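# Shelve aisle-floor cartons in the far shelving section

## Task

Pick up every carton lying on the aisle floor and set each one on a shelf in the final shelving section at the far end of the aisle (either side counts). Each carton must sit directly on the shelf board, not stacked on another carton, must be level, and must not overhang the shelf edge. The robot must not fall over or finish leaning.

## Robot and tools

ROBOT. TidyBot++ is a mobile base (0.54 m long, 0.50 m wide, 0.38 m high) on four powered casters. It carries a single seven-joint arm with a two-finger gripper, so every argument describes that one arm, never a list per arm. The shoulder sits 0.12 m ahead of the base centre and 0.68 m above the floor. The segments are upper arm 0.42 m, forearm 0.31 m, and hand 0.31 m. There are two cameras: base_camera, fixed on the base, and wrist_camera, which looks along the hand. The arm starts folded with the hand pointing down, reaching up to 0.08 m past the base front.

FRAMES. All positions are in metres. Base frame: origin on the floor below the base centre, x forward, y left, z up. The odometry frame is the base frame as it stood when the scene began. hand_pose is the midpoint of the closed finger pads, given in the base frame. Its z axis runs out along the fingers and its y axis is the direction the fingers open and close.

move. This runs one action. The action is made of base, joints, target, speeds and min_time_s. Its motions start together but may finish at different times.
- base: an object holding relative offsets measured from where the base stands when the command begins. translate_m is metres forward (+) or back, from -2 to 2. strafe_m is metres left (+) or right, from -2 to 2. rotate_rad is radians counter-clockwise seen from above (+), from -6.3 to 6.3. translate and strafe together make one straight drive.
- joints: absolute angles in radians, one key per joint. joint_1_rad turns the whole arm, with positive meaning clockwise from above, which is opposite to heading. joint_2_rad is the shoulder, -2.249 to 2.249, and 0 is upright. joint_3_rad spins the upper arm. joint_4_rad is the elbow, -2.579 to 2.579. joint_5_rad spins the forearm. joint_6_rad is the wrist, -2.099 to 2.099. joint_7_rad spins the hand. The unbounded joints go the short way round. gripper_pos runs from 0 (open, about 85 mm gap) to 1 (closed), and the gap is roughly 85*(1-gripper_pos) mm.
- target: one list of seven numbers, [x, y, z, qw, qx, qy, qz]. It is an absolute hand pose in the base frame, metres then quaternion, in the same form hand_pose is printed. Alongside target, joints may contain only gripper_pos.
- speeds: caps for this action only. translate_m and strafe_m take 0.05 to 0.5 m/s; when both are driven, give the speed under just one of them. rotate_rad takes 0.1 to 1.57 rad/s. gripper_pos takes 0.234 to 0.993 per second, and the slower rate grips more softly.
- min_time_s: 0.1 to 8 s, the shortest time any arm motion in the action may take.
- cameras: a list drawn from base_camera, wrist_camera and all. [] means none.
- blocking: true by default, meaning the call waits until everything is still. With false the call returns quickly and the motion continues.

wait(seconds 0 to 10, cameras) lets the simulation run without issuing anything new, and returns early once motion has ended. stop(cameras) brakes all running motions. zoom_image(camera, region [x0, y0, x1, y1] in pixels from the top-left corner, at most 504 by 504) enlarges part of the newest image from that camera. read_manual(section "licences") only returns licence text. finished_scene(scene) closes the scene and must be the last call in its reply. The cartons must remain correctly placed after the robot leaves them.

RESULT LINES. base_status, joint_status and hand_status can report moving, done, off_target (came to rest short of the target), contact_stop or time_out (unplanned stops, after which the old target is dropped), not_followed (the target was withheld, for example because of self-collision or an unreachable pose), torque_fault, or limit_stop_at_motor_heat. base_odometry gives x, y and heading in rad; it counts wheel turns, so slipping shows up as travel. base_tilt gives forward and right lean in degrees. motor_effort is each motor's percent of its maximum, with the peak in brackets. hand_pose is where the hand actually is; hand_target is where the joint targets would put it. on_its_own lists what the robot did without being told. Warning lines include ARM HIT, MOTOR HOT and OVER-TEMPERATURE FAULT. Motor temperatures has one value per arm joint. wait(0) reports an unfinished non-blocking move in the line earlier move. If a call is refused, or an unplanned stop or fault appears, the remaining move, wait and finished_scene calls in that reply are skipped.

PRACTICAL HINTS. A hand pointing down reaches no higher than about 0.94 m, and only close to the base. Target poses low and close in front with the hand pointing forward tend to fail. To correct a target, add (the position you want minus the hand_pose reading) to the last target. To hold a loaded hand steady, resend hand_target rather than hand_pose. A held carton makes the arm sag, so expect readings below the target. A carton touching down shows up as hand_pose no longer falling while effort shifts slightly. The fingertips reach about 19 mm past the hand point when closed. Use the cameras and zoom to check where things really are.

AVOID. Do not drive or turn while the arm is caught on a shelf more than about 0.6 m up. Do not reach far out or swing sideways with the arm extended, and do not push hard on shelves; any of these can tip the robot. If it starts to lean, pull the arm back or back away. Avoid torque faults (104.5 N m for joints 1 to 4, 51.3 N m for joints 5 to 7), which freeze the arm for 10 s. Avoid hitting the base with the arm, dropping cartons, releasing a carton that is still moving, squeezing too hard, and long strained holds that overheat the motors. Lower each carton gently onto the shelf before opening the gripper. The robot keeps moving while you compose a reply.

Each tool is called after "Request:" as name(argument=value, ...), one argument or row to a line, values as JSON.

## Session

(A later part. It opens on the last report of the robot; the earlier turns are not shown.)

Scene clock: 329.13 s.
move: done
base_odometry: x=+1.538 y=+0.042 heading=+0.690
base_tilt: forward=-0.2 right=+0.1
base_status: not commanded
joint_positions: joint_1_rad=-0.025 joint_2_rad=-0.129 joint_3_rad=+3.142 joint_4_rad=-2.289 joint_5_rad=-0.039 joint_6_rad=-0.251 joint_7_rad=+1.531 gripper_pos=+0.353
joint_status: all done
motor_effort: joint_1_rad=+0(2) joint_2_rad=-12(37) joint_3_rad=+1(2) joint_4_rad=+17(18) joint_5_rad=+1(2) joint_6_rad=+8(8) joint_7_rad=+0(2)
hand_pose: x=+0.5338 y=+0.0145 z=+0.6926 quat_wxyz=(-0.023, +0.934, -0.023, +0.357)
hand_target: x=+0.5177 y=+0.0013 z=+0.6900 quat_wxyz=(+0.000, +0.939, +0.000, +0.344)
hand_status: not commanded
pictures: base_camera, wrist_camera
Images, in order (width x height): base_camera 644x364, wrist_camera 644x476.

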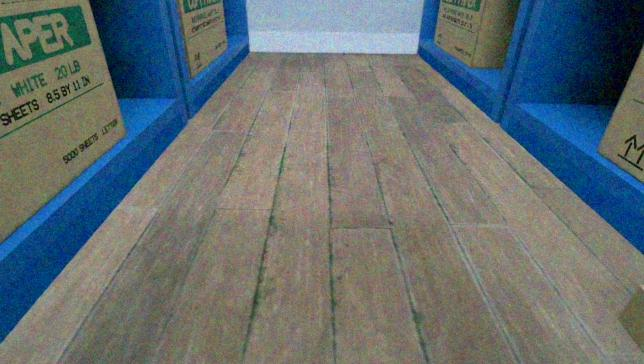

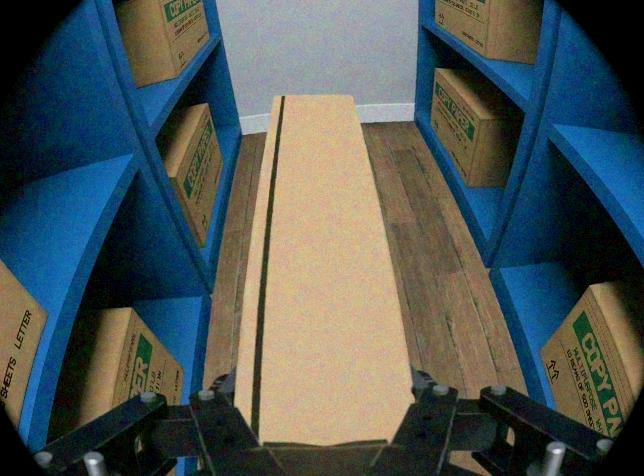

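Request:
move(
  base={"translate_m": 0.95},
  speeds={"translate_m": 0.35},
  cameras=["all"],
)

Scene clock: 350.27 s.
move: done
base_odometry: x=+2.270 y=+0.647 heading=+0.690
base_tilt: forward=-0.2 right=+0.1
base_status: done
joint_positions: joint_1_rad=-0.025 joint_2_rad=-0.136 joint_3_rad=+3.142 joint_4_rad=-2.295 joint_5_rad=-0.038 joint_6_rad=-0.258 joint_7_rad=+1.531 gripper_pos=+0.353
joint_status: not commanded
motor_effort: joint_1_rad=+0(1) joint_2_rad=-12(14) joint_3_rad=+1(2) joint_4_rad=+17(18) joint_5_rad=+1(2) joint_6_rad=+8(9) joint_7_rad=+0(1)
hand_pose: x=+0.5299 y=+0.0143 z=+0.6916 quat_wxyz=(-0.022, +0.935, -0.023, +0.354)
hand_target: x=+0.5177 y=+0.0013 z=+0.6900 quat_wxyz=(+0.000, +0.939, +0.000, +0.344)
hand_status: not commanded
pictures: base_camera, wrist_camera
Images, in order (width x height): base_camera 644x364, wrist_camera 644x476.

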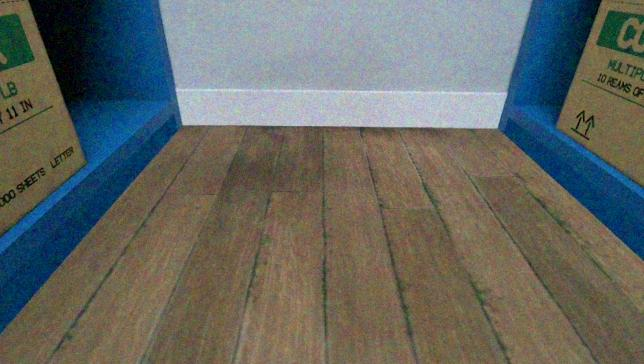

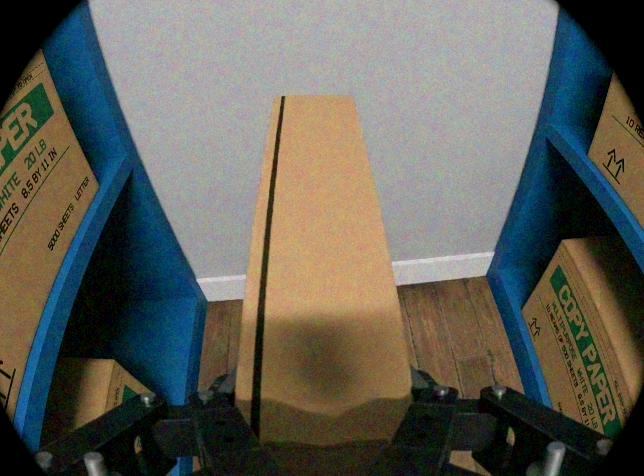

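Request:
move(
  joints={"joint_1_rad": 0.6},
  min_time_s=2,
  cameras=["wrist_camera"],
)

Scene clock: 360.70 s.
move: done
base_odometry: x=+2.270 y=+0.647 heading=+0.690
base_tilt: forward=-0.2 right=+0.1
base_status: not commanded
joint_positions: joint_1_rad=+0.577 joint_2_rad=-0.136 joint_3_rad=+3.142 joint_4_rad=-2.295 joint_5_rad=-0.037 joint_6_rad=-0.258 joint_7_rad=+1.531 gripper_pos=+0.353
joint_status: all done
motor_effort: joint_1_rad=+0(2) joint_2_rad=-11(13) joint_3_rad=+1(2) joint_4_rad=+17(17) joint_5_rad=+2(2) joint_6_rad=+7(8) joint_7_rad=+0(1)
hand_pose: x=+0.4657 y=-0.2211 z=+0.6916 quat_wxyz=(+0.084, +0.886, -0.299, +0.345)
hand_target: x=+0.4488 y=-0.2240 z=+0.6900 quat_wxyz=(+0.101, +0.897, -0.278, +0.328)
hand_status: not commanded
Images, in order (width x height): wrist_camera 644x476.

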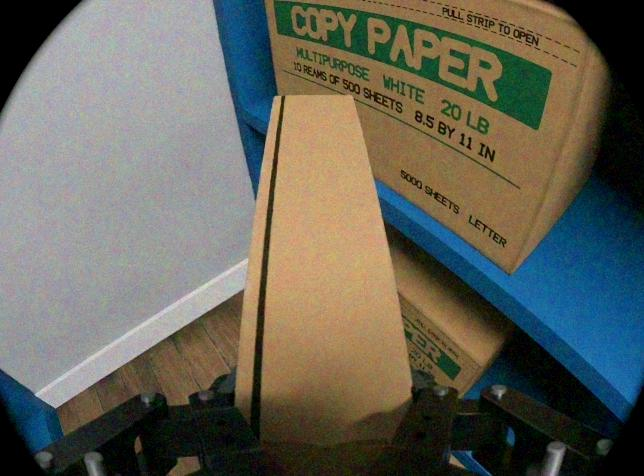

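Request:
move(
  base={"strafe_m": -0.14},
  speeds={"strafe_m": 0.2},
  joints={"joint_1_rad": 0.0},
  min_time_s=2,
)

Request:
move(
  joints={"joint_1_rad": -0.6},
  min_time_s=2,
  cameras=["all"],
)

Scene clock: 376.70 s.
move: done
base_odometry: x=+2.360 y=+0.539 heading=+0.691
base_tilt: forward=-0.2 right=+0.1
base_status: done
joint_positions: joint_1_rad=+0.023 joint_2_rad=-0.137 joint_3_rad=+3.142 joint_4_rad=-2.295 joint_5_rad=-0.036 joint_6_rad=-0.258 joint_7_rad=+1.531 gripper_pos=+0.353
joint_status: all done
motor_effort: joint_1_rad=+0(2) joint_2_rad=-11(13) joint_3_rad=+1(2) joint_4_rad=+17(18) joint_5_rad=+2(2) joint_6_rad=+7(8) joint_7_rad=+0(1)
hand_pose: x=+0.5300 y=-0.0054 z=+0.6916 quat_wxyz=(-0.013, +0.934, -0.044, +0.355)
hand_target: x=+0.5177 y=+0.0014 z=+0.6900 quat_wxyz=(+0.000, +0.939, +0.000, +0.344)
hand_status: not commanded
pictures: none

Scene clock: 379.00 s.
move: done
base_odometry: x=+2.360 y=+0.539 heading=+0.691
base_tilt: forward=-0.2 right=+0.1
base_status: not commanded
joint_positions: joint_1_rad=-0.577 joint_2_rad=-0.137 joint_3_rad=+3.142 joint_4_rad=-2.295 joint_5_rad=-0.036 joint_6_rad=-0.258 joint_7_rad=+1.531 gripper_pos=+0.353
joint_status: all done
motor_effort: joint_1_rad=+0(2) joint_2_rad=-11(13) joint_3_rad=+1(2) joint_4_rad=+17(17) joint_5_rad=+1(2) joint_6_rad=+7(8) joint_7_rad=+0(1)
hand_pose: x=+0.4612 y=+0.2276 z=+0.6916 quat_wxyz=(-0.118, +0.905, +0.234, +0.335)
hand_target: x=+0.4473 y=+0.2262 z=+0.6900 quat_wxyz=(-0.102, +0.897, +0.277, +0.328)
hand_status: not commanded
pictures: base_camera, wrist_camera
Images, in order (width x height): base_camera 644x364, wrist_camera 644x476.

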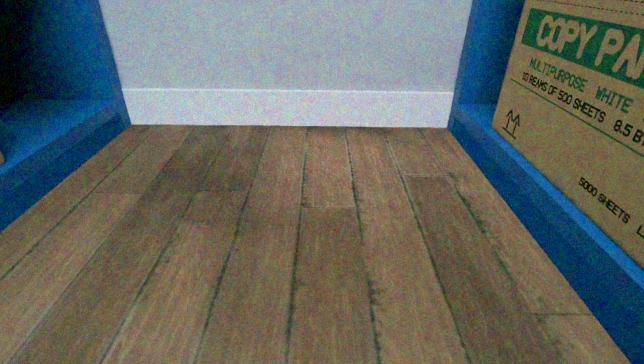

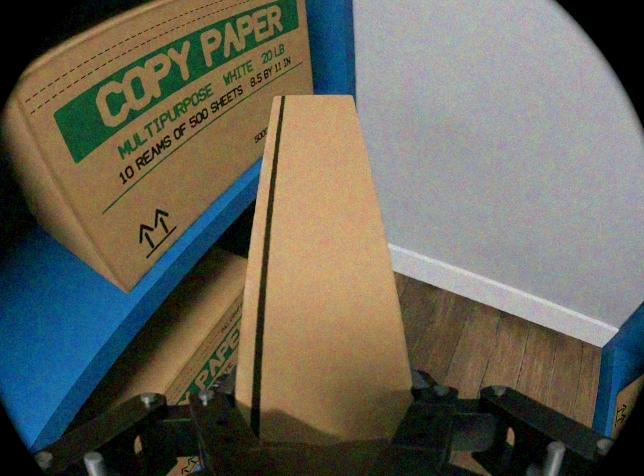

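Request:
move(
  joints={"joint_1_rad": 0.0, "joint_2_rad": -0.46, "joint_4_rad": -2.485, "joint_6_rad": -0.41},
  min_time_s=2.5,
)

Request:
move(
  base={"translate_m": 0.208, "strafe_m": 0.17},
  speeds={"translate_m": 0.2},
  cameras=["all"],
)

Scene clock: 413.53 s.
move: done
base_odometry: x=+2.360 y=+0.539 heading=+0.691
base_tilt: forward=-0.2 right=+0.1
base_status: not commanded
joint_positions: joint_1_rad=-0.023 joint_2_rad=-0.432 joint_3_rad=+3.142 joint_4_rad=-2.475 joint_5_rad=-0.036 joint_6_rad=-0.363 joint_7_rad=+1.531 gripper_pos=+0.353
joint_status: all done
motor_effort: joint_1_rad=-1(2) joint_2_rad=-3(13) joint_3_rad=+2(2) joint_4_rad=+18(19) joint_5_rad=+1(2) joint_6_rad=+6(9) joint_7_rad=+0(1)
hand_pose: x=+0.4317 y=+0.0123 z=+0.6904 quat_wxyz=(-0.023, +0.933, -0.022, +0.359)
hand_target: x=+0.4168 y=+0.0014 z=+0.6842 quat_wxyz=(+0.000, +0.938, +0.000, +0.346)
hand_status: not commanded
pictures: none

Scene clock: 415.67 s.
move: done
base_odometry: x=+2.412 y=+0.802 heading=+0.690
base_tilt: forward=-0.2 right=+0.1
base_status: done
joint_positions: joint_1_rad=-0.023 joint_2_rad=-0.438 joint_3_rad=+3.142 joint_4_rad=-2.476 joint_5_rad=-0.036 joint_6_rad=-0.366 joint_7_rad=+1.531 gripper_pos=+0.353
joint_status: not commanded
motor_effort: joint_1_rad=+0(1) joint_2_rad=-3(5) joint_3_rad=+2(2) joint_4_rad=+18(19) joint_5_rad=+1(2) joint_6_rad=+7(8) joint_7_rad=-1(1)
hand_pose: x=+0.4304 y=+0.0123 z=+0.6907 quat_wxyz=(-0.023, +0.933, -0.022, +0.360)
hand_target: x=+0.4168 y=+0.0014 z=+0.6842 quat_wxyz=(+0.000, +0.938, +0.000, +0.346)
hand_status: not commanded
pictures: base_camera, wrist_camera
Images, in order (width x height): base_camera 644x364, wrist_camera 644x476.

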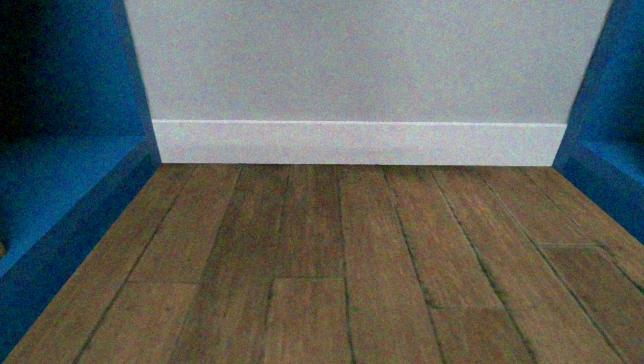

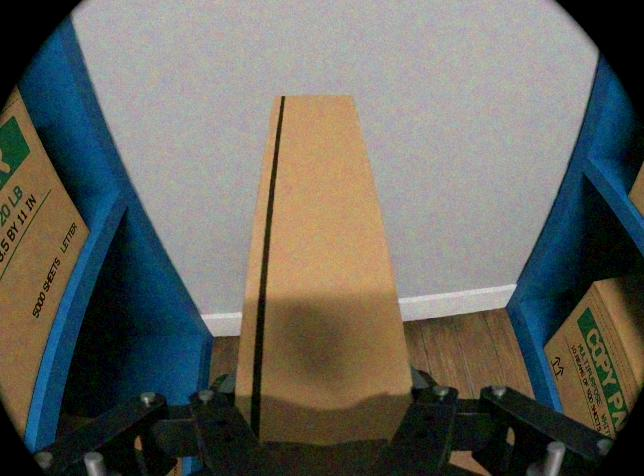

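Request:
move(
  base={"strafe_m": 0.025, "rotate_rad": 0.015},
  speeds={"strafe_m": 0.1},
)

Request:
move(
  joints={"joint_1_rad": 0.9},
  min_time_s=3,
  cameras=["all"],
)

Scene clock: 423.40 s.
move: done
base_odometry: x=+2.396 y=+0.822 heading=+0.705
base_tilt: forward=-0.2 right=+0.1
base_status: done
joint_positions: joint_1_rad=-0.022 joint_2_rad=-0.438 joint_3_rad=+3.142 joint_4_rad=-2.476 joint_5_rad=-0.035 joint_6_rad=-0.366 joint_7_rad=+1.531 gripper_pos=+0.353
joint_status: not commanded
motor_effort: joint_1_rad=+1(1) joint_2_rad=-2(3) joint_3_rad=+1(3) joint_4_rad=+18(18) joint_5_rad=+1(2) joint_6_rad=+7(8) joint_7_rad=+0(1)
hand_pose: x=+0.4304 y=+0.0118 z=+0.6907 quat_wxyz=(-0.023, +0.933, -0.022, +0.360)
hand_target: x=+0.4168 y=+0.0014 z=+0.6842 quat_wxyz=(+0.000, +0.938, +0.000, +0.346)
hand_status: not commanded
pictures: none

Scene clock: 426.70 s.
move: done
base_odometry: x=+2.396 y=+0.822 heading=+0.705
base_tilt: forward=-0.2 right=+0.1
base_status: not commanded
joint_positions: joint_1_rad=+0.876 joint_2_rad=-0.438 joint_3_rad=+3.142 joint_4_rad=-2.476 joint_5_rad=-0.035 joint_6_rad=-0.366 joint_7_rad=+1.531 gripper_pos=+0.353
joint_status: all done
motor_effort: joint_1_rad=+0(2) joint_2_rad=-3(4) joint_3_rad=+2(2) joint_4_rad=+18(18) joint_5_rad=+1(2) joint_6_rad=+8(8) joint_7_rad=-1(1)
hand_pose: x=+0.3223 y=-0.2362 z=+0.6907 quat_wxyz=(+0.136, +0.831, -0.424, +0.334)
hand_target: x=+0.3052 y=-0.2324 z=+0.6842 quat_wxyz=(+0.150, +0.845, -0.408, +0.312)
hand_status: not commanded
pictures: base_camera, wrist_camera
Images, in order (width x height): base_camera 644x364, wrist_camera 644x476.

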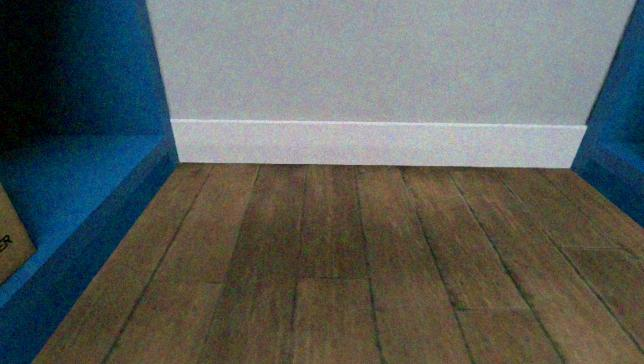

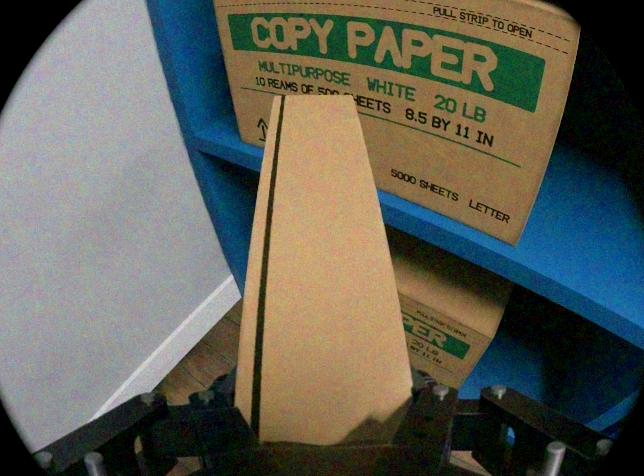

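Request:
move(
  joints={"joint_1_rad": 1.25},
  min_time_s=2,
  cameras=["wrist_camera"],
)

Scene clock: 432.80 s.
move: done
base_odometry: x=+2.396 y=+0.822 heading=+0.705
base_tilt: forward=-0.2 right=+0.1
base_status: not commanded
joint_positions: joint_1_rad=+1.228 joint_2_rad=-0.438 joint_3_rad=+3.142 joint_4_rad=-2.476 joint_5_rad=-0.035 joint_6_rad=-0.366 joint_7_rad=+1.531 gripper_pos=+0.353
joint_status: all done
motor_effort: joint_1_rad=+0(1) joint_2_rad=-4(4) joint_3_rad=+2(2) joint_4_rad=+18(18) joint_5_rad=+1(2) joint_6_rad=+7(8) joint_7_rad=+0(1)
hand_pose: x=+0.2286 y=-0.2917 z=+0.6907 quat_wxyz=(+0.192, +0.744, -0.563, +0.305)
hand_target: x=+0.2142 y=-0.2822 z=+0.6842 quat_wxyz=(+0.202, +0.761, -0.549, +0.281)
hand_status: not commanded
Images, in order (width x height): wrist_camera 644x476.

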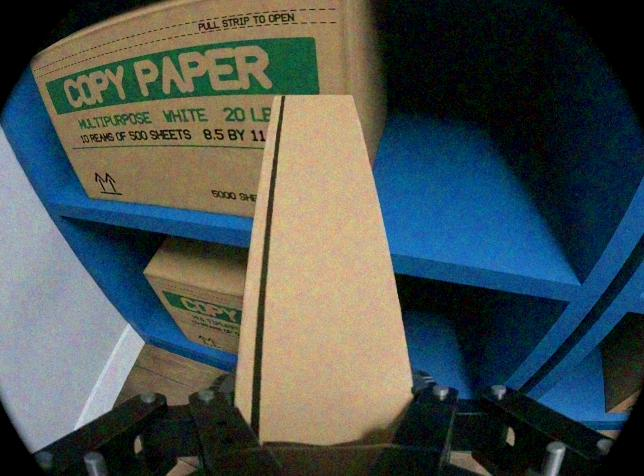

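Request:
move(
  joints={"joint_1_rad": 1.59},
  min_time_s=2,
  cameras=["wrist_camera"],
)

Scene clock: 439.53 s.
move: done
base_odometry: x=+2.396 y=+0.822 heading=+0.705
base_tilt: forward=-0.2 right=+0.1
base_status: not commanded
joint_positions: joint_1_rad=+1.567 joint_2_rad=-0.438 joint_3_rad=+3.142 joint_4_rad=-2.476 joint_5_rad=-0.035 joint_6_rad=-0.366 joint_7_rad=+1.531 gripper_pos=+0.353
joint_status: all done
motor_effort: joint_1_rad=+0(2) joint_2_rad=-4(4) joint_3_rad=+2(2) joint_4_rad=+18(18) joint_5_rad=+1(2) joint_6_rad=+7(8) joint_7_rad=-1(1)
hand_pose: x=+0.1250 y=-0.3116 z=+0.6907 quat_wxyz=(+0.241, +0.638, -0.681, +0.268)
hand_target: x=+0.1146 y=-0.2978 z=+0.6842 quat_wxyz=(+0.247, +0.657, -0.670, +0.242)
hand_status: not commanded
Images, in order (width x height): wrist_camera 644x476.

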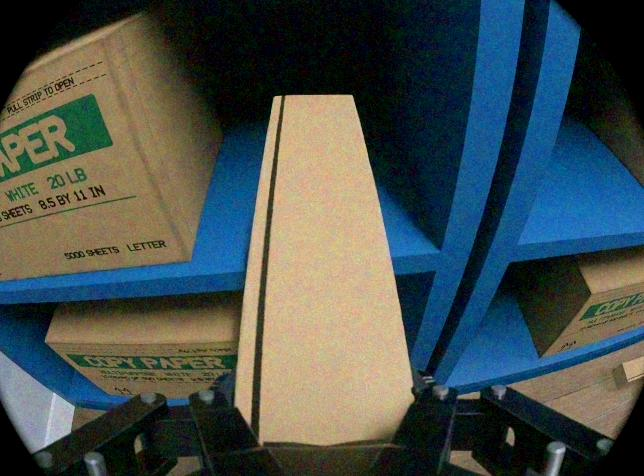

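Request:
move(
  joints={"joint_5_rad": 0.04, "joint_7_rad": 1.645},
  min_time_s=1,
)

Request:
move(
  base={"strafe_m": -0.16},
  speeds={"strafe_m": 0.15},
  cameras=["all"],
)

Scene clock: 461.40 s.
move: done
base_odometry: x=+2.396 y=+0.822 heading=+0.705
base_tilt: forward=-0.2 right=+0.1
base_status: not commanded
joint_positions: joint_1_rad=+1.567 joint_2_rad=-0.438 joint_3_rad=+3.142 joint_4_rad=-2.476 joint_5_rad=+0.002 joint_6_rad=-0.366 joint_7_rad=+1.606 gripper_pos=+0.353
joint_status: all done
motor_effort: joint_1_rad=+0(1) joint_2_rad=-3(4) joint_3_rad=+1(2) joint_4_rad=+18(18) joint_5_rad=+1(2) joint_6_rad=+6(8) joint_7_rad=+0(1)
hand_pose: x=+0.1210 y=-0.3115 z=+0.6907 quat_wxyz=(+0.259, +0.672, -0.647, +0.250)
hand_target: x=+0.1097 y=-0.2977 z=+0.6842 quat_wxyz=(+0.265, +0.691, -0.634, +0.223)
hand_status: not commanded
pictures: none

Scene clock: 463.10 s.
move: done
base_odometry: x=+2.500 y=+0.700 heading=+0.705
base_tilt: forward=-0.2 right=+0.1
base_status: done
joint_positions: joint_1_rad=+1.567 joint_2_rad=-0.444 joint_3_rad=+3.142 joint_4_rad=-2.479 joint_5_rad=+0.002 joint_6_rad=-0.368 joint_7_rad=+1.606 gripper_pos=+0.353
joint_status: not commanded
motor_effort: joint_1_rad=+0(1) joint_2_rad=-2(5) joint_3_rad=+1(2) joint_4_rad=+18(19) joint_5_rad=+1(2) joint_6_rad=+8(8) joint_7_rad=+0(1)
hand_pose: x=+0.1209 y=-0.3098 z=+0.6906 quat_wxyz=(+0.260, +0.673, -0.646, +0.250)
hand_target: x=+0.1097 y=-0.2977 z=+0.6842 quat_wxyz=(+0.265, +0.691, -0.634, +0.223)
hand_status: not commanded
pictures: base_camera, wrist_camera
Images, in order (width x height): base_camera 644x364, wrist_camera 644x476.

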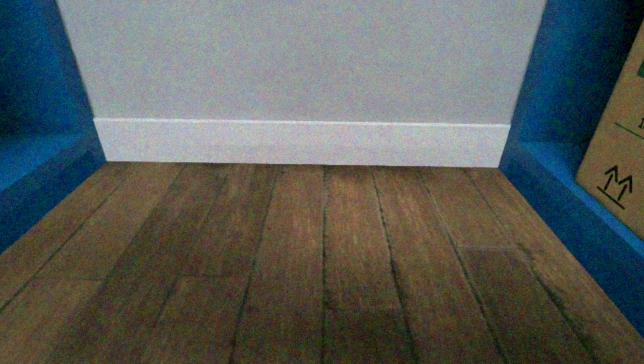

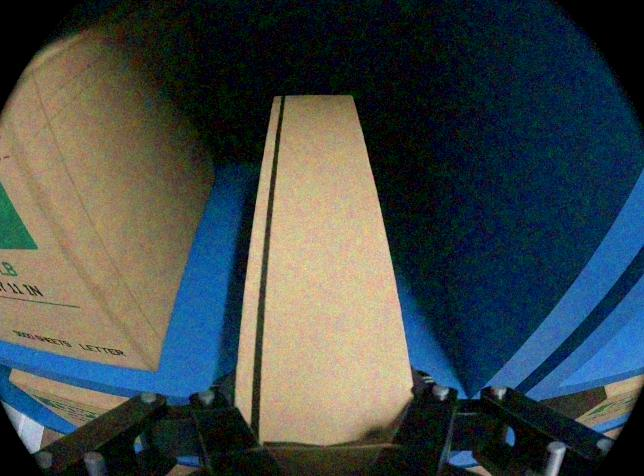

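Request:
move(
  joints={"joint_2_rad": 0.26, "joint_4_rad": -2.325, "joint_6_rad": 0.20},
  min_time_s=4,
  cameras=["wrist_camera"],
)

Scene clock: 477.90 s.
move: done
base_odometry: x=+2.500 y=+0.700 heading=+0.705
base_tilt: forward=-0.2 right=+0.1
base_status: not commanded
joint_positions: joint_1_rad=+1.567 joint_2_rad=+0.230 joint_3_rad=+3.142 joint_4_rad=-2.354 joint_5_rad=+0.002 joint_6_rad=+0.138 joint_7_rad=+1.606 gripper_pos=+0.353
joint_status: all done
motor_effort: joint_1_rad=-1(1) joint_2_rad=-20(21) joint_3_rad=+1(2) joint_4_rad=+13(19) joint_5_rad=+1(2) joint_6_rad=+6(8) joint_7_rad=-1(1)
hand_pose: x=+0.1216 y=-0.4617 z=+0.5858 quat_wxyz=(+0.245, +0.678, -0.651, +0.237)
hand_target: x=+0.1135 y=-0.4879 z=+0.5951 quat_wxyz=(+0.275, +0.688, -0.624, +0.246)
hand_status: not commanded
Images, in order (width x height): wrist_camera 644x476.

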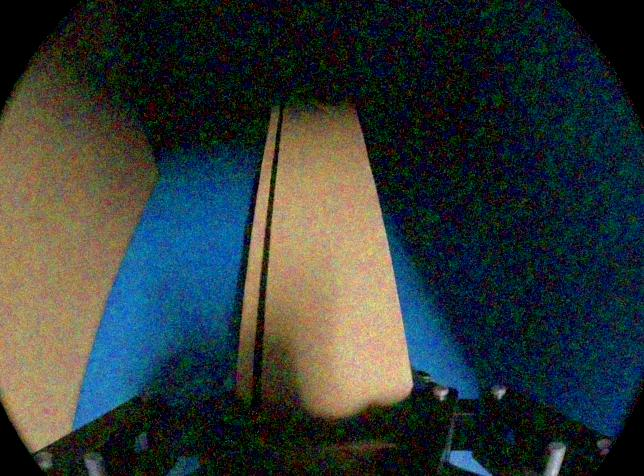

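Request:
move(
  joints={"joint_2_rad": 0.34, "joint_4_rad": -2.355, "joint_6_rad": 0.345},
  min_time_s=2,
  cameras=["wrist_camera"],
)

Scene clock: 485.67 s.
move: done
base_odometry: x=+2.500 y=+0.700 heading=+0.705
base_tilt: forward=-0.2 right=+0.1
base_status: not commanded
joint_positions: joint_1_rad=+1.567 joint_2_rad=+0.304 joint_3_rad=+3.142 joint_4_rad=-2.354 joint_5_rad=+0.002 joint_6_rad=+0.283 joint_7_rad=+1.606 gripper_pos=+0.353
joint_status: all done
motor_effort: joint_1_rad=+0(1) joint_2_rad=-21(21) joint_3_rad=+1(2) joint_4_rad=+12(14) joint_5_rad=+1(2) joint_6_rad=+7(9) joint_7_rad=+0(1)
hand_pose: x=+0.1218 y=-0.4879 z=+0.5807 quat_wxyz=(+0.269, +0.669, -0.642, +0.260)
hand_target: x=+0.1150 y=-0.4975 z=+0.5762 quat_wxyz=(+0.286, +0.684, -0.620, +0.259)
hand_status: not commanded
Images, in order (width x height): wrist_camera 644x476.

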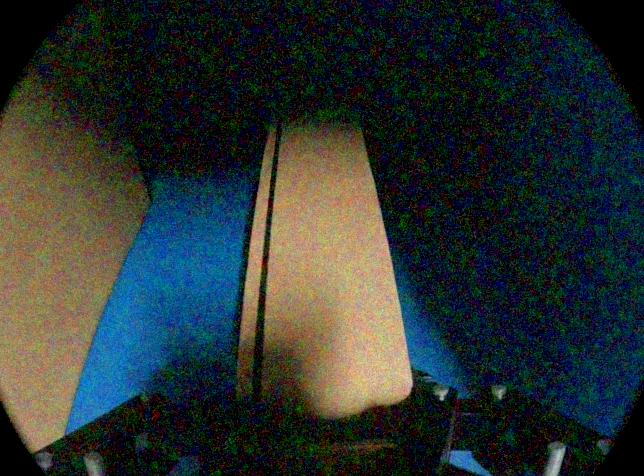

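Request:
zoom_image(
  camera="wrist_camera",
  region=[220, 60, 420, 260],
)

Scaled by 2.520.

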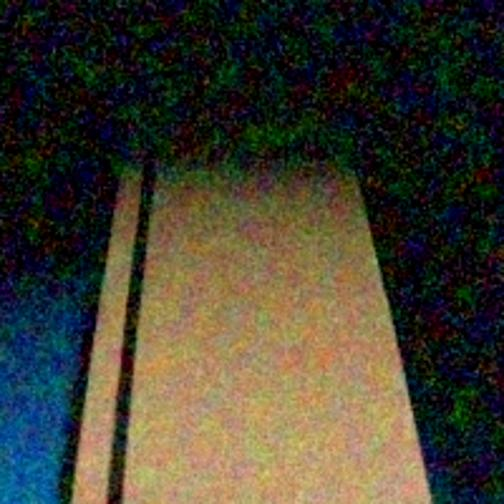

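Request:
move(
  joints={"joint_2_rad": 0.375, "joint_4_rad": -2.365, "joint_6_rad": 0.335},
  min_time_s=1.5,
)

Request:
move(
  joints={"joint_2_rad": 0.39, "joint_4_rad": -2.375, "joint_6_rad": 0.335},
  min_time_s=1,
  cameras=["wrist_camera"],
)

Scene clock: 508.10 s.
move: done
base_odometry: x=+2.500 y=+0.700 heading=+0.705
base_tilt: forward=-0.2 right=+0.1
base_status: not commanded
joint_positions: joint_1_rad=+1.567 joint_2_rad=+0.334 joint_3_rad=+3.142 joint_4_rad=-2.355 joint_5_rad=+0.002 joint_6_rad=+0.284 joint_7_rad=+1.606 gripper_pos=+0.353
joint_status: all done
motor_effort: joint_1_rad=+0(1) joint_2_rad=-21(22) joint_3_rad=+1(2) joint_4_rad=+11(12) joint_5_rad=+1(2) joint_6_rad=+6(8) joint_7_rad=+0(1)
hand_pose: x=+0.1218 y=-0.4847 z=+0.5660 quat_wxyz=(+0.259, +0.673, -0.646, +0.250)
hand_target: x=+0.1151 y=-0.4860 z=+0.5534 quat_wxyz=(+0.267, +0.691, -0.627, +0.242)
hand_status: not commanded
pictures: none

Scene clock: 509.40 s.
move: done
base_odometry: x=+2.500 y=+0.700 heading=+0.705
base_tilt: forward=-0.2 right=+0.1
base_status: not commanded
joint_positions: joint_1_rad=+1.567 joint_2_rad=+0.336 joint_3_rad=+3.142 joint_4_rad=-2.355 joint_5_rad=+0.002 joint_6_rad=+0.286 joint_7_rad=+1.606 gripper_pos=+0.353
joint_status: all done
motor_effort: joint_1_rad=+0(1) joint_2_rad=-18(21) joint_3_rad=+1(2) joint_4_rad=+10(12) joint_5_rad=+1(2) joint_6_rad=+6(7) joint_7_rad=+0(1)
hand_pose: x=+0.1218 y=-0.4848 z=+0.5655 quat_wxyz=(+0.259, +0.673, -0.646, +0.250)
hand_target: x=+0.1153 y=-0.4788 z=+0.5429 quat_wxyz=(+0.258, +0.694, -0.630, +0.234)
hand_status: not commanded
Images, in order (width x height): wrist_camera 644x476.

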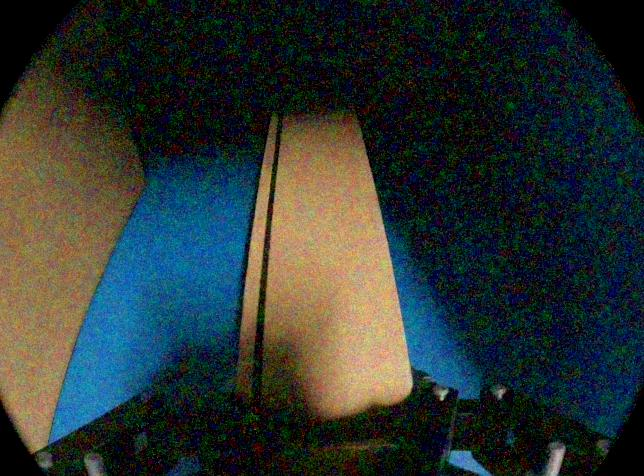

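Request:
move(
  joints={"joint_2_rad": 0.41, "joint_4_rad": -2.38, "joint_6_rad": 0.32},
  min_time_s=1,
)

Scene clock: 515.00 s.
move: done
base_odometry: x=+2.500 y=+0.700 heading=+0.705
base_tilt: forward=-0.2 right=+0.1
base_status: not commanded
joint_positions: joint_1_rad=+1.567 joint_2_rad=+0.337 joint_3_rad=+3.142 joint_4_rad=-2.355 joint_5_rad=+0.002 joint_6_rad=+0.287 joint_7_rad=+1.606 gripper_pos=+0.353
joint_status: all done
motor_effort: joint_1_rad=+0(1) joint_2_rad=-14(19) joint_3_rad=+1(2) joint_4_rad=+9(10) joint_5_rad=+1(2) joint_6_rad=+3(6) joint_7_rad=+0(1)
hand_pose: x=+0.1218 y=-0.4848 z=+0.5651 quat_wxyz=(+0.259, +0.673, -0.646, +0.250)
hand_target: x=+0.1153 y=-0.4696 z=+0.5288 quat_wxyz=(+0.244, +0.699, -0.634, +0.222)
hand_status: not commanded
pictures: none

Request:
move(
  joints={"joint_2_rad": 0.345, "joint_4_rad": -2.36, "joint_6_rad": 0.28},
  min_time_s=1,
)

Request:
move(
  joints={"gripper_pos": 0.25},
  speeds={"gripper_pos": 0.234},
)

Request:
move(
  joints={"gripper_pos": 0.0},
  speeds={"gripper_pos": 0.5},
  cameras=["wrist_camera"],
)

Scene clock: 521.47 s.
move: done
base_odometry: x=+2.500 y=+0.700 heading=+0.705
base_tilt: forward=-0.2 right=+0.1
base_status: not commanded
joint_positions: joint_1_rad=+1.567 joint_2_rad=+0.337 joint_3_rad=+3.142 joint_4_rad=-2.355 joint_5_rad=+0.002 joint_6_rad=+0.287 joint_7_rad=+1.606 gripper_pos=+0.353
joint_status: all done
motor_effort: joint_1_rad=+0(1) joint_2_rad=-15(16) joint_3_rad=+1(2) joint_4_rad=+9(10) joint_5_rad=+1(2) joint_6_rad=+3(4) joint_7_rad=+1(1)
hand_pose: x=+0.1218 y=-0.4849 z=+0.5652 quat_wxyz=(+0.259, +0.673, -0.646, +0.250)
hand_target: x=+0.1146 y=-0.4796 z=+0.5581 quat_wxyz=(+0.260, +0.694, -0.629, +0.235)
hand_status: not commanded
pictures: none

Scene clock: 522.47 s.
move: done
base_odometry: x=+2.500 y=+0.700 heading=+0.705
base_tilt: forward=-0.2 right=+0.1
base_status: not commanded
joint_positions: joint_1_rad=+1.569 joint_2_rad=+0.337 joint_3_rad=+3.142 joint_4_rad=-2.354 joint_5_rad=+0.003 joint_6_rad=+0.287 joint_7_rad=+1.608 gripper_pos=+0.251
joint_status: all done
motor_effort: joint_1_rad=+0(1) joint_2_rad=-19(20) joint_3_rad=+1(2) joint_4_rad=+10(10) joint_5_rad=+1(2) joint_6_rad=+5(6) joint_7_rad=+0(1)
hand_pose: x=+0.1212 y=-0.4851 z=+0.5654 quat_wxyz=(+0.259, +0.673, -0.646, +0.250)
hand_target: x=+0.1146 y=-0.4796 z=+0.5581 quat_wxyz=(+0.260, +0.694, -0.629, +0.235)
hand_status: not commanded
pictures: none

Scene clock: 523.57 s.
move: done
base_odometry: x=+2.500 y=+0.700 heading=+0.705
base_tilt: forward=-0.2 right=+0.1
base_status: not commanded
joint_positions: joint_1_rad=+1.569 joint_2_rad=+0.337 joint_3_rad=+3.142 joint_4_rad=-2.354 joint_5_rad=+0.003 joint_6_rad=+0.287 joint_7_rad=+1.608 gripper_pos=+0.000
joint_status: all done
motor_effort: joint_1_rad=+0(1) joint_2_rad=-21(22) joint_3_rad=+0(1) joint_4_rad=+11(11) joint_5_rad=+1(2) joint_6_rad=+7(7) joint_7_rad=+0(1)
hand_pose: x=+0.1212 y=-0.4851 z=+0.5654 quat_wxyz=(+0.259, +0.673, -0.646, +0.250)
hand_target: x=+0.1146 y=-0.4796 z=+0.5581 quat_wxyz=(+0.260, +0.694, -0.629, +0.235)
hand_status: not commanded
Images, in order (width x height): wrist_camera 644x476.

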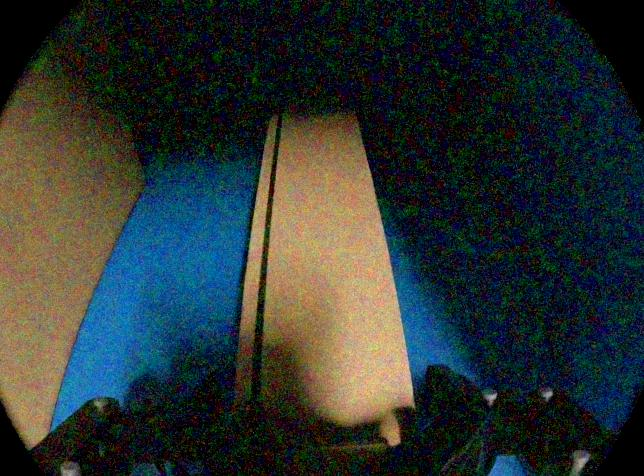

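Request:
move(
  joints={"joint_2_rad": -0.10, "joint_4_rad": -2.375, "joint_6_rad": -0.13},
  min_time_s=2.5,
)

Request:
move(
  base={"strafe_m": 0.13},
  speeds={"strafe_m": 0.2},
  cameras=["wrist_camera"],
)

Scene clock: 535.57 s.
move: done
base_odometry: x=+2.500 y=+0.700 heading=+0.705
base_tilt: forward=-0.2 right=+0.1
base_status: not commanded
joint_positions: joint_1_rad=+1.569 joint_2_rad=-0.069 joint_3_rad=+3.142 joint_4_rad=-2.361 joint_5_rad=+0.003 joint_6_rad=-0.080 joint_7_rad=+1.608 gripper_pos=+0.000
joint_status: all done
motor_effort: joint_1_rad=+0(1) joint_2_rad=-13(22) joint_3_rad=+1(2) joint_4_rad=+16(17) joint_5_rad=+1(2) joint_6_rad=+7(8) joint_7_rad=-1(1)
hand_pose: x=+0.1208 y=-0.4239 z=+0.6705 quat_wxyz=(+0.271, +0.669, -0.642, +0.260)
hand_target: x=+0.1109 y=-0.4066 z=+0.6664 quat_wxyz=(+0.273, +0.690, -0.628, +0.235)
hand_status: not commanded
pictures: none

Scene clock: 536.93 s.
move: done
base_odometry: x=+2.415 y=+0.799 heading=+0.706
base_tilt: forward=-0.2 right=+0.1
base_status: done
joint_positions: joint_1_rad=+1.569 joint_2_rad=-0.078 joint_3_rad=+3.142 joint_4_rad=-2.368 joint_5_rad=+0.003 joint_6_rad=-0.085 joint_7_rad=+1.608 gripper_pos=+0.000
joint_status: not commanded
motor_effort: joint_1_rad=+0(1) joint_2_rad=-13(15) joint_3_rad=+1(3) joint_4_rad=+16(17) joint_5_rad=+1(2) joint_6_rad=+6(8) joint_7_rad=-1(1)
hand_pose: x=+0.1207 y=-0.4194 z=+0.6696 quat_wxyz=(+0.269, +0.669, -0.642, +0.259)
hand_target: x=+0.1109 y=-0.4066 z=+0.6664 quat_wxyz=(+0.273, +0.690, -0.628, +0.235)
hand_status: not commanded
Images, in order (width x height): wrist_camera 644x476.

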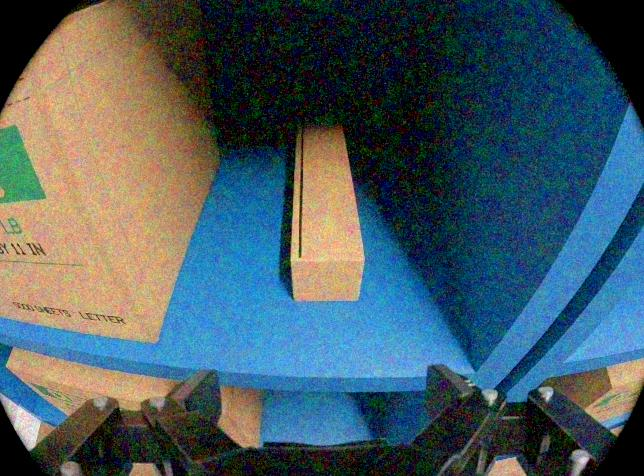

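Request:
move(
  joints={"joint_1_rad": 0.0, "joint_5_rad": -0.03, "joint_7_rad": 1.53},
  min_time_s=2.5,
)

Request:
move(
  base={"translate_m": -1.53},
  speeds={"translate_m": 0.4},
  cameras=["all"],
)

Scene clock: 553.57 s.
move: done
base_odometry: x=+2.415 y=+0.799 heading=+0.706
base_tilt: forward=-0.2 right=+0.1
base_status: not commanded
joint_positions: joint_1_rad=+0.024 joint_2_rad=-0.078 joint_3_rad=+3.142 joint_4_rad=-2.368 joint_5_rad=+0.003 joint_6_rad=-0.085 joint_7_rad=+1.569 gripper_pos=+0.000
joint_status: all done
motor_effort: joint_1_rad=+0(2) joint_2_rad=-12(13) joint_3_rad=+1(2) joint_4_rad=+16(16) joint_5_rad=+1(2) joint_6_rad=+7(8) joint_7_rad=+0(2)
hand_pose: x=+0.5383 y=-0.0090 z=+0.6696 quat_wxyz=(+0.005, +0.928, -0.011, +0.374)
hand_target: x=+0.5257 y=+0.0026 z=+0.6664 quat_wxyz=(-0.014, +0.932, -0.032, +0.360)
hand_status: not commanded
pictures: none

Scene clock: 558.40 s.
move: done
base_odometry: x=+1.251 y=-0.193 heading=+0.706
base_tilt: forward=-0.2 right=+0.1
base_status: done
joint_positions: joint_1_rad=+0.023 joint_2_rad=-0.081 joint_3_rad=+3.142 joint_4_rad=-2.370 joint_5_rad=+0.003 joint_6_rad=-0.087 joint_7_rad=+1.569 gripper_pos=+0.000
joint_status: not commanded
motor_effort: joint_1_rad=+0(1) joint_2_rad=-12(16) joint_3_rad=+1(2) joint_4_rad=+16(17) joint_5_rad=+1(2) joint_6_rad=+7(8) joint_7_rad=+0(1)
hand_pose: x=+0.5372 y=-0.0088 z=+0.6696 quat_wxyz=(+0.005, +0.928, -0.011, +0.373)
hand_target: x=+0.5257 y=+0.0026 z=+0.6664 quat_wxyz=(-0.014, +0.932, -0.032, +0.360)
hand_status: not commanded
pictures: base_camera, wrist_camera
Images, in order (width x height): base_camera 644x364, wrist_camera 644x476.

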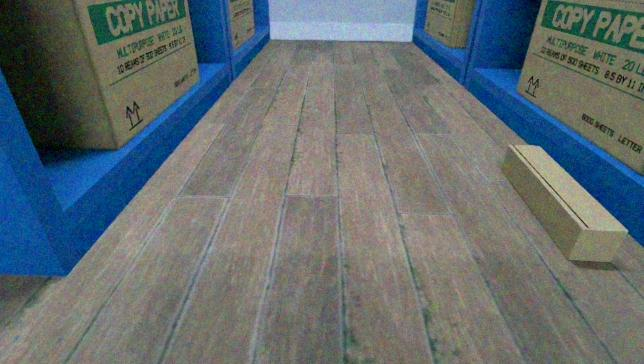

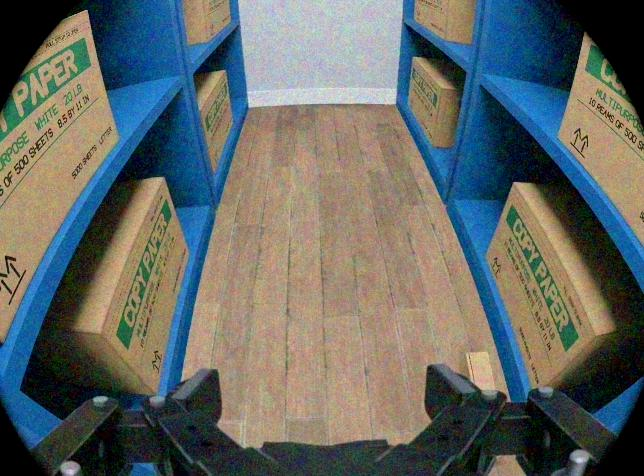

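Request:
move(
  base={"strafe_m": -0.335, "rotate_rad": -0.05},
  speeds={"strafe_m": 0.25},
  joints={"joint_1_rad": 0.0, "joint_2_rad": 1.47, "joint_4_rad": -2.13, "joint_6_rad": 1.19, "joint_7_rad": 1.57},
  min_time_s=3,
  cameras=["all"],
)

Scene clock: 576.17 s.
move: done
base_odometry: x=+1.468 y=-0.448 heading=+0.655
base_tilt: forward=-0.2 right=+0.1
base_status: done
joint_positions: joint_1_rad=+0.014 joint_2_rad=+1.429 joint_3_rad=+3.142 joint_4_rad=-2.144 joint_5_rad=+0.002 joint_6_rad=+1.131 joint_7_rad=+1.569 gripper_pos=+0.000
joint_status: all done
motor_effort: joint_1_rad=+0(3) joint_2_rad=-30(32) joint_3_rad=+1(3) joint_4_rad=-1(16) joint_5_rad=+1(2) joint_6_rad=+6(8) joint_7_rad=+0(1)
hand_pose: x=+0.6045 y=-0.0052 z=+0.2177 quat_wxyz=(+0.002, +0.939, -0.007, +0.343)
hand_target: x=+0.6064 y=-0.0073 z=+0.2107 quat_wxyz=(+0.011, +0.934, -0.011, +0.358)
hand_status: not commanded
pictures: base_camera, wrist_camera
Images, in order (width x height): base_camera 644x364, wrist_camera 644x476.

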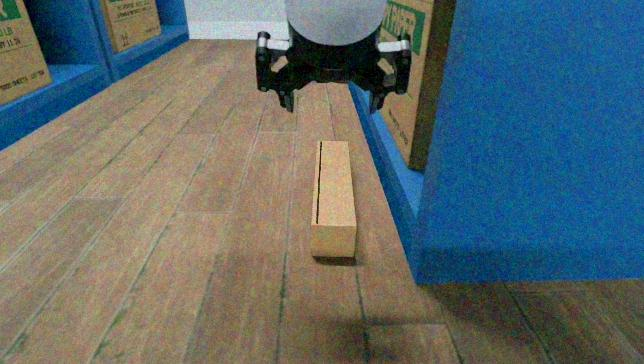

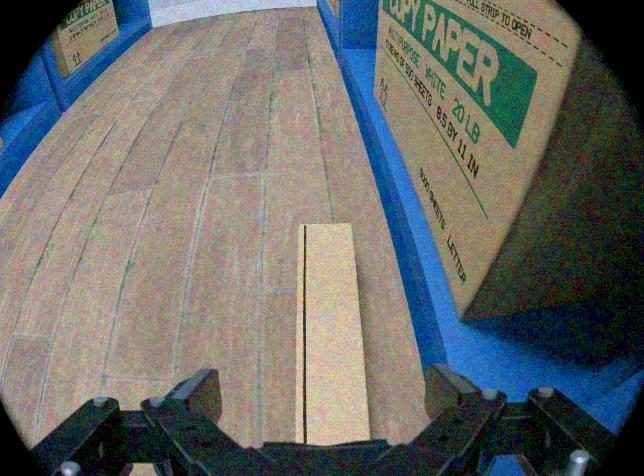

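Request:
move(
  base={"translate_m": 0.008, "strafe_m": -0.008},
  joints={"joint_2_rad": 1.79, "joint_4_rad": -1.77, "joint_6_rad": 1.17},
  min_time_s=2.5,
  cameras=["wrist_camera"],
)

Scene clock: 592.47 s.
move: done
base_odometry: x=+1.479 y=-0.450 heading=+0.655
base_tilt: forward=-0.2 right=+0.1
base_status: done
joint_positions: joint_1_rad=+0.012 joint_2_rad=+1.747 joint_3_rad=+3.142 joint_4_rad=-1.783 joint_5_rad=+0.001 joint_6_rad=+1.133 joint_7_rad=+1.569 gripper_pos=+0.000
joint_status: all done
motor_effort: joint_1_rad=+0(2) joint_2_rad=-30(32) joint_3_rad=+1(1) joint_4_rad=-1(2) joint_5_rad=+1(2) joint_6_rad=+7(8) joint_7_rad=-1(1)
hand_pose: x=+0.6250 y=-0.0050 z=+0.0879 quat_wxyz=(+0.002, +0.932, -0.006, +0.364)
hand_target: x=+0.6144 y=-0.0072 z=+0.0757 quat_wxyz=(+0.011, +0.930, -0.011, +0.367)
hand_status: not commanded
Images, in order (width x height): wrist_camera 644x476.

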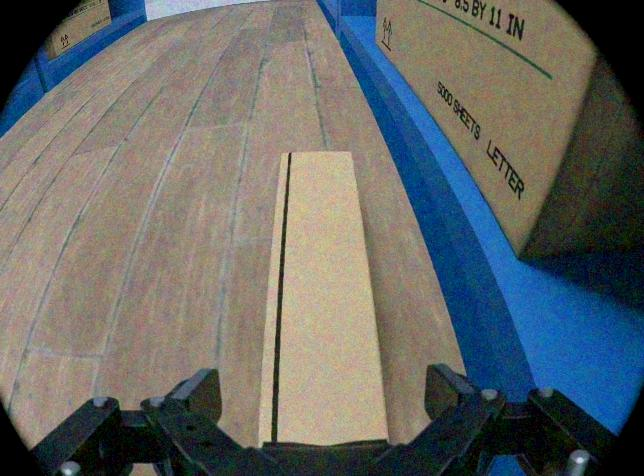

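Request:
move(
  joints={"joint_2_rad": 1.88, "joint_4_rad": -1.545, "joint_6_rad": 0.935, "gripper_pos": 0.08},
  min_time_s=3,
  cameras=["all"],
)

Scene clock: 606.73 s.
move: done
base_odometry: x=+1.479 y=-0.450 heading=+0.655
base_tilt: forward=-0.2 right=+0.1
base_status: not commanded
joint_positions: joint_1_rad=+0.012 joint_2_rad=+1.832 joint_3_rad=+3.142 joint_4_rad=-1.560 joint_5_rad=+0.001 joint_6_rad=+0.985 joint_7_rad=+1.569 gripper_pos=+0.080
joint_status: all done
motor_effort: joint_1_rad=+0(1) joint_2_rad=-31(33) joint_3_rad=+1(1) joint_4_rad=+1(2) joint_5_rad=+1(2) joint_6_rad=+6(8) joint_7_rad=-1(1)
hand_pose: x=+0.6561 y=-0.0054 z=+0.0375 quat_wxyz=(+0.002, +0.933, -0.006, +0.359)
hand_target: x=+0.6206 y=-0.0062 z=+0.0045 quat_wxyz=(+0.008, +0.947, -0.013, +0.320)
hand_status: not commanded
pictures: base_camera, wrist_camera
Images, in order (width x height): base_camera 644x364, wrist_camera 644x476.

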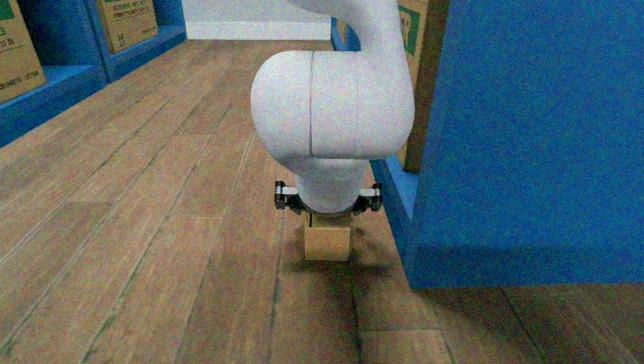

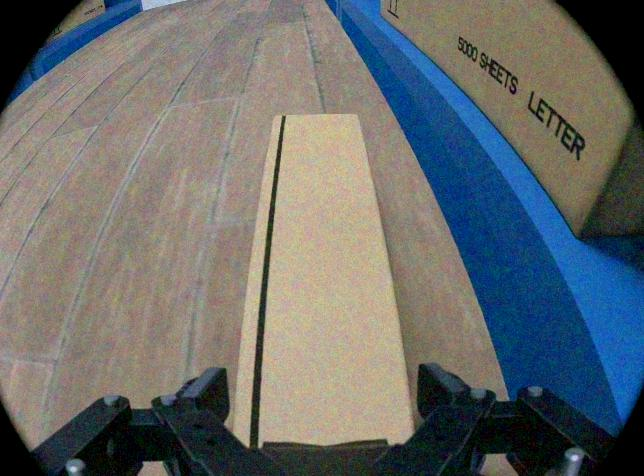

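Request:
move(
  joints={"joint_2_rad": 1.889, "joint_4_rad": -1.545, "joint_6_rad": 0.94},
  min_time_s=1,
)

Request:
move(
  joints={"gripper_pos": 0.31},
  speeds={"gripper_pos": 0.234},
)

Request:
move(
  joints={"gripper_pos": 0.335},
  speeds={"gripper_pos": 0.234},
)

Request:
move(
  joints={"gripper_pos": 0.354},
  speeds={"gripper_pos": 0.234},
  cameras=["wrist_camera"],
)

Scene clock: 613.33 s.
move: done
base_odometry: x=+1.479 y=-0.450 heading=+0.655
base_tilt: forward=-0.2 right=+0.1
base_status: not commanded
joint_positions: joint_1_rad=+0.012 joint_2_rad=+1.841 joint_3_rad=+3.142 joint_4_rad=-1.560 joint_5_rad=+0.001 joint_6_rad=+0.984 joint_7_rad=+1.569 gripper_pos=+0.080
joint_status: all done
motor_effort: joint_1_rad=+0(1) joint_2_rad=-31(33) joint_3_rad=+1(1) joint_4_rad=+1(2) joint_5_rad=+1(2) joint_6_rad=+6(8) joint_7_rad=+0(1)
hand_pose: x=+0.6503 y=-0.0053 z=+0.0326 quat_wxyz=(+0.002, +0.935, -0.006, +0.355)
hand_target: x=+0.6157 y=-0.0062 z=+0.0009 quat_wxyz=(+0.009, +0.948, -0.013, +0.318)
hand_status: not commanded
pictures: none

Scene clock: 615.13 s.
move: done
base_odometry: x=+1.479 y=-0.450 heading=+0.655
base_tilt: forward=-0.2 right=+0.1
base_status: not commanded
joint_positions: joint_1_rad=+0.012 joint_2_rad=+1.841 joint_3_rad=+3.142 joint_4_rad=-1.560 joint_5_rad=+0.001 joint_6_rad=+0.984 joint_7_rad=+1.569 gripper_pos=+0.311
joint_status: all done
motor_effort: joint_1_rad=+0(2) joint_2_rad=-26(31) joint_3_rad=+1(2) joint_4_rad=+3(3) joint_5_rad=+1(2) joint_6_rad=+4(8) joint_7_rad=+0(1)
hand_pose: x=+0.6503 y=-0.0053 z=+0.0326 quat_wxyz=(+0.002, +0.935, -0.006, +0.355)
hand_target: x=+0.6157 y=-0.0062 z=+0.0009 quat_wxyz=(+0.009, +0.948, -0.013, +0.318)
hand_status: not commanded
pictures: none

Scene clock: 616.13 s.
move: done
base_odometry: x=+1.479 y=-0.450 heading=+0.655
base_tilt: forward=-0.2 right=+0.1
base_status: not commanded
joint_positions: joint_1_rad=+0.012 joint_2_rad=+1.841 joint_3_rad=+3.142 joint_4_rad=-1.560 joint_5_rad=+0.001 joint_6_rad=+0.984 joint_7_rad=+1.569 gripper_pos=+0.333
joint_status: all done
motor_effort: joint_1_rad=+1(2) joint_2_rad=-25(27) joint_3_rad=+1(2) joint_4_rad=+3(4) joint_5_rad=+0(1) joint_6_rad=+2(4) joint_7_rad=-1(1)
hand_pose: x=+0.6503 y=-0.0053 z=+0.0326 quat_wxyz=(+0.002, +0.935, -0.006, +0.355)
hand_target: x=+0.6157 y=-0.0062 z=+0.0009 quat_wxyz=(+0.009, +0.948, -0.013, +0.318)
hand_status: not commanded
pictures: none

Scene clock: 617.43 s.
move: done
base_odometry: x=+1.479 y=-0.450 heading=+0.655
base_tilt: forward=-0.2 right=+0.1
base_status: not commanded
joint_positions: joint_1_rad=+0.012 joint_2_rad=+1.841 joint_3_rad=+3.142 joint_4_rad=-1.560 joint_5_rad=+0.001 joint_6_rad=+0.984 joint_7_rad=+1.569 gripper_pos=+0.353
joint_status: all done
motor_effort: joint_1_rad=+0(1) joint_2_rad=-22(24) joint_3_rad=+0(2) joint_4_rad=+3(5) joint_5_rad=+1(1) joint_6_rad=-1(2) joint_7_rad=+0(1)
hand_pose: x=+0.6503 y=-0.0053 z=+0.0326 quat_wxyz=(+0.002, +0.935, -0.006, +0.355)
hand_target: x=+0.6157 y=-0.0062 z=+0.0009 quat_wxyz=(+0.009, +0.948, -0.013, +0.318)
hand_status: not commanded
Images, in order (width x height): wrist_camera 644x476.

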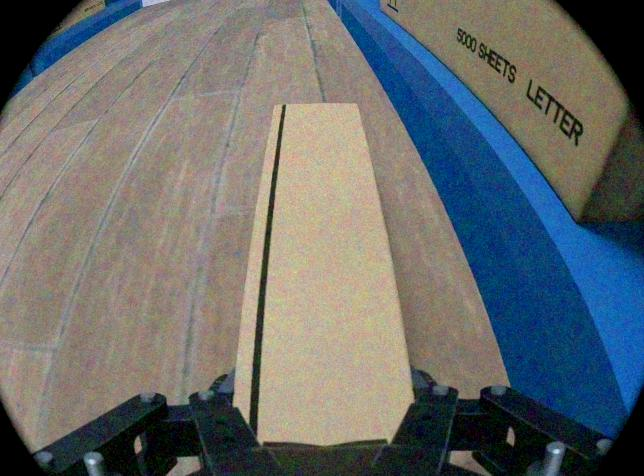

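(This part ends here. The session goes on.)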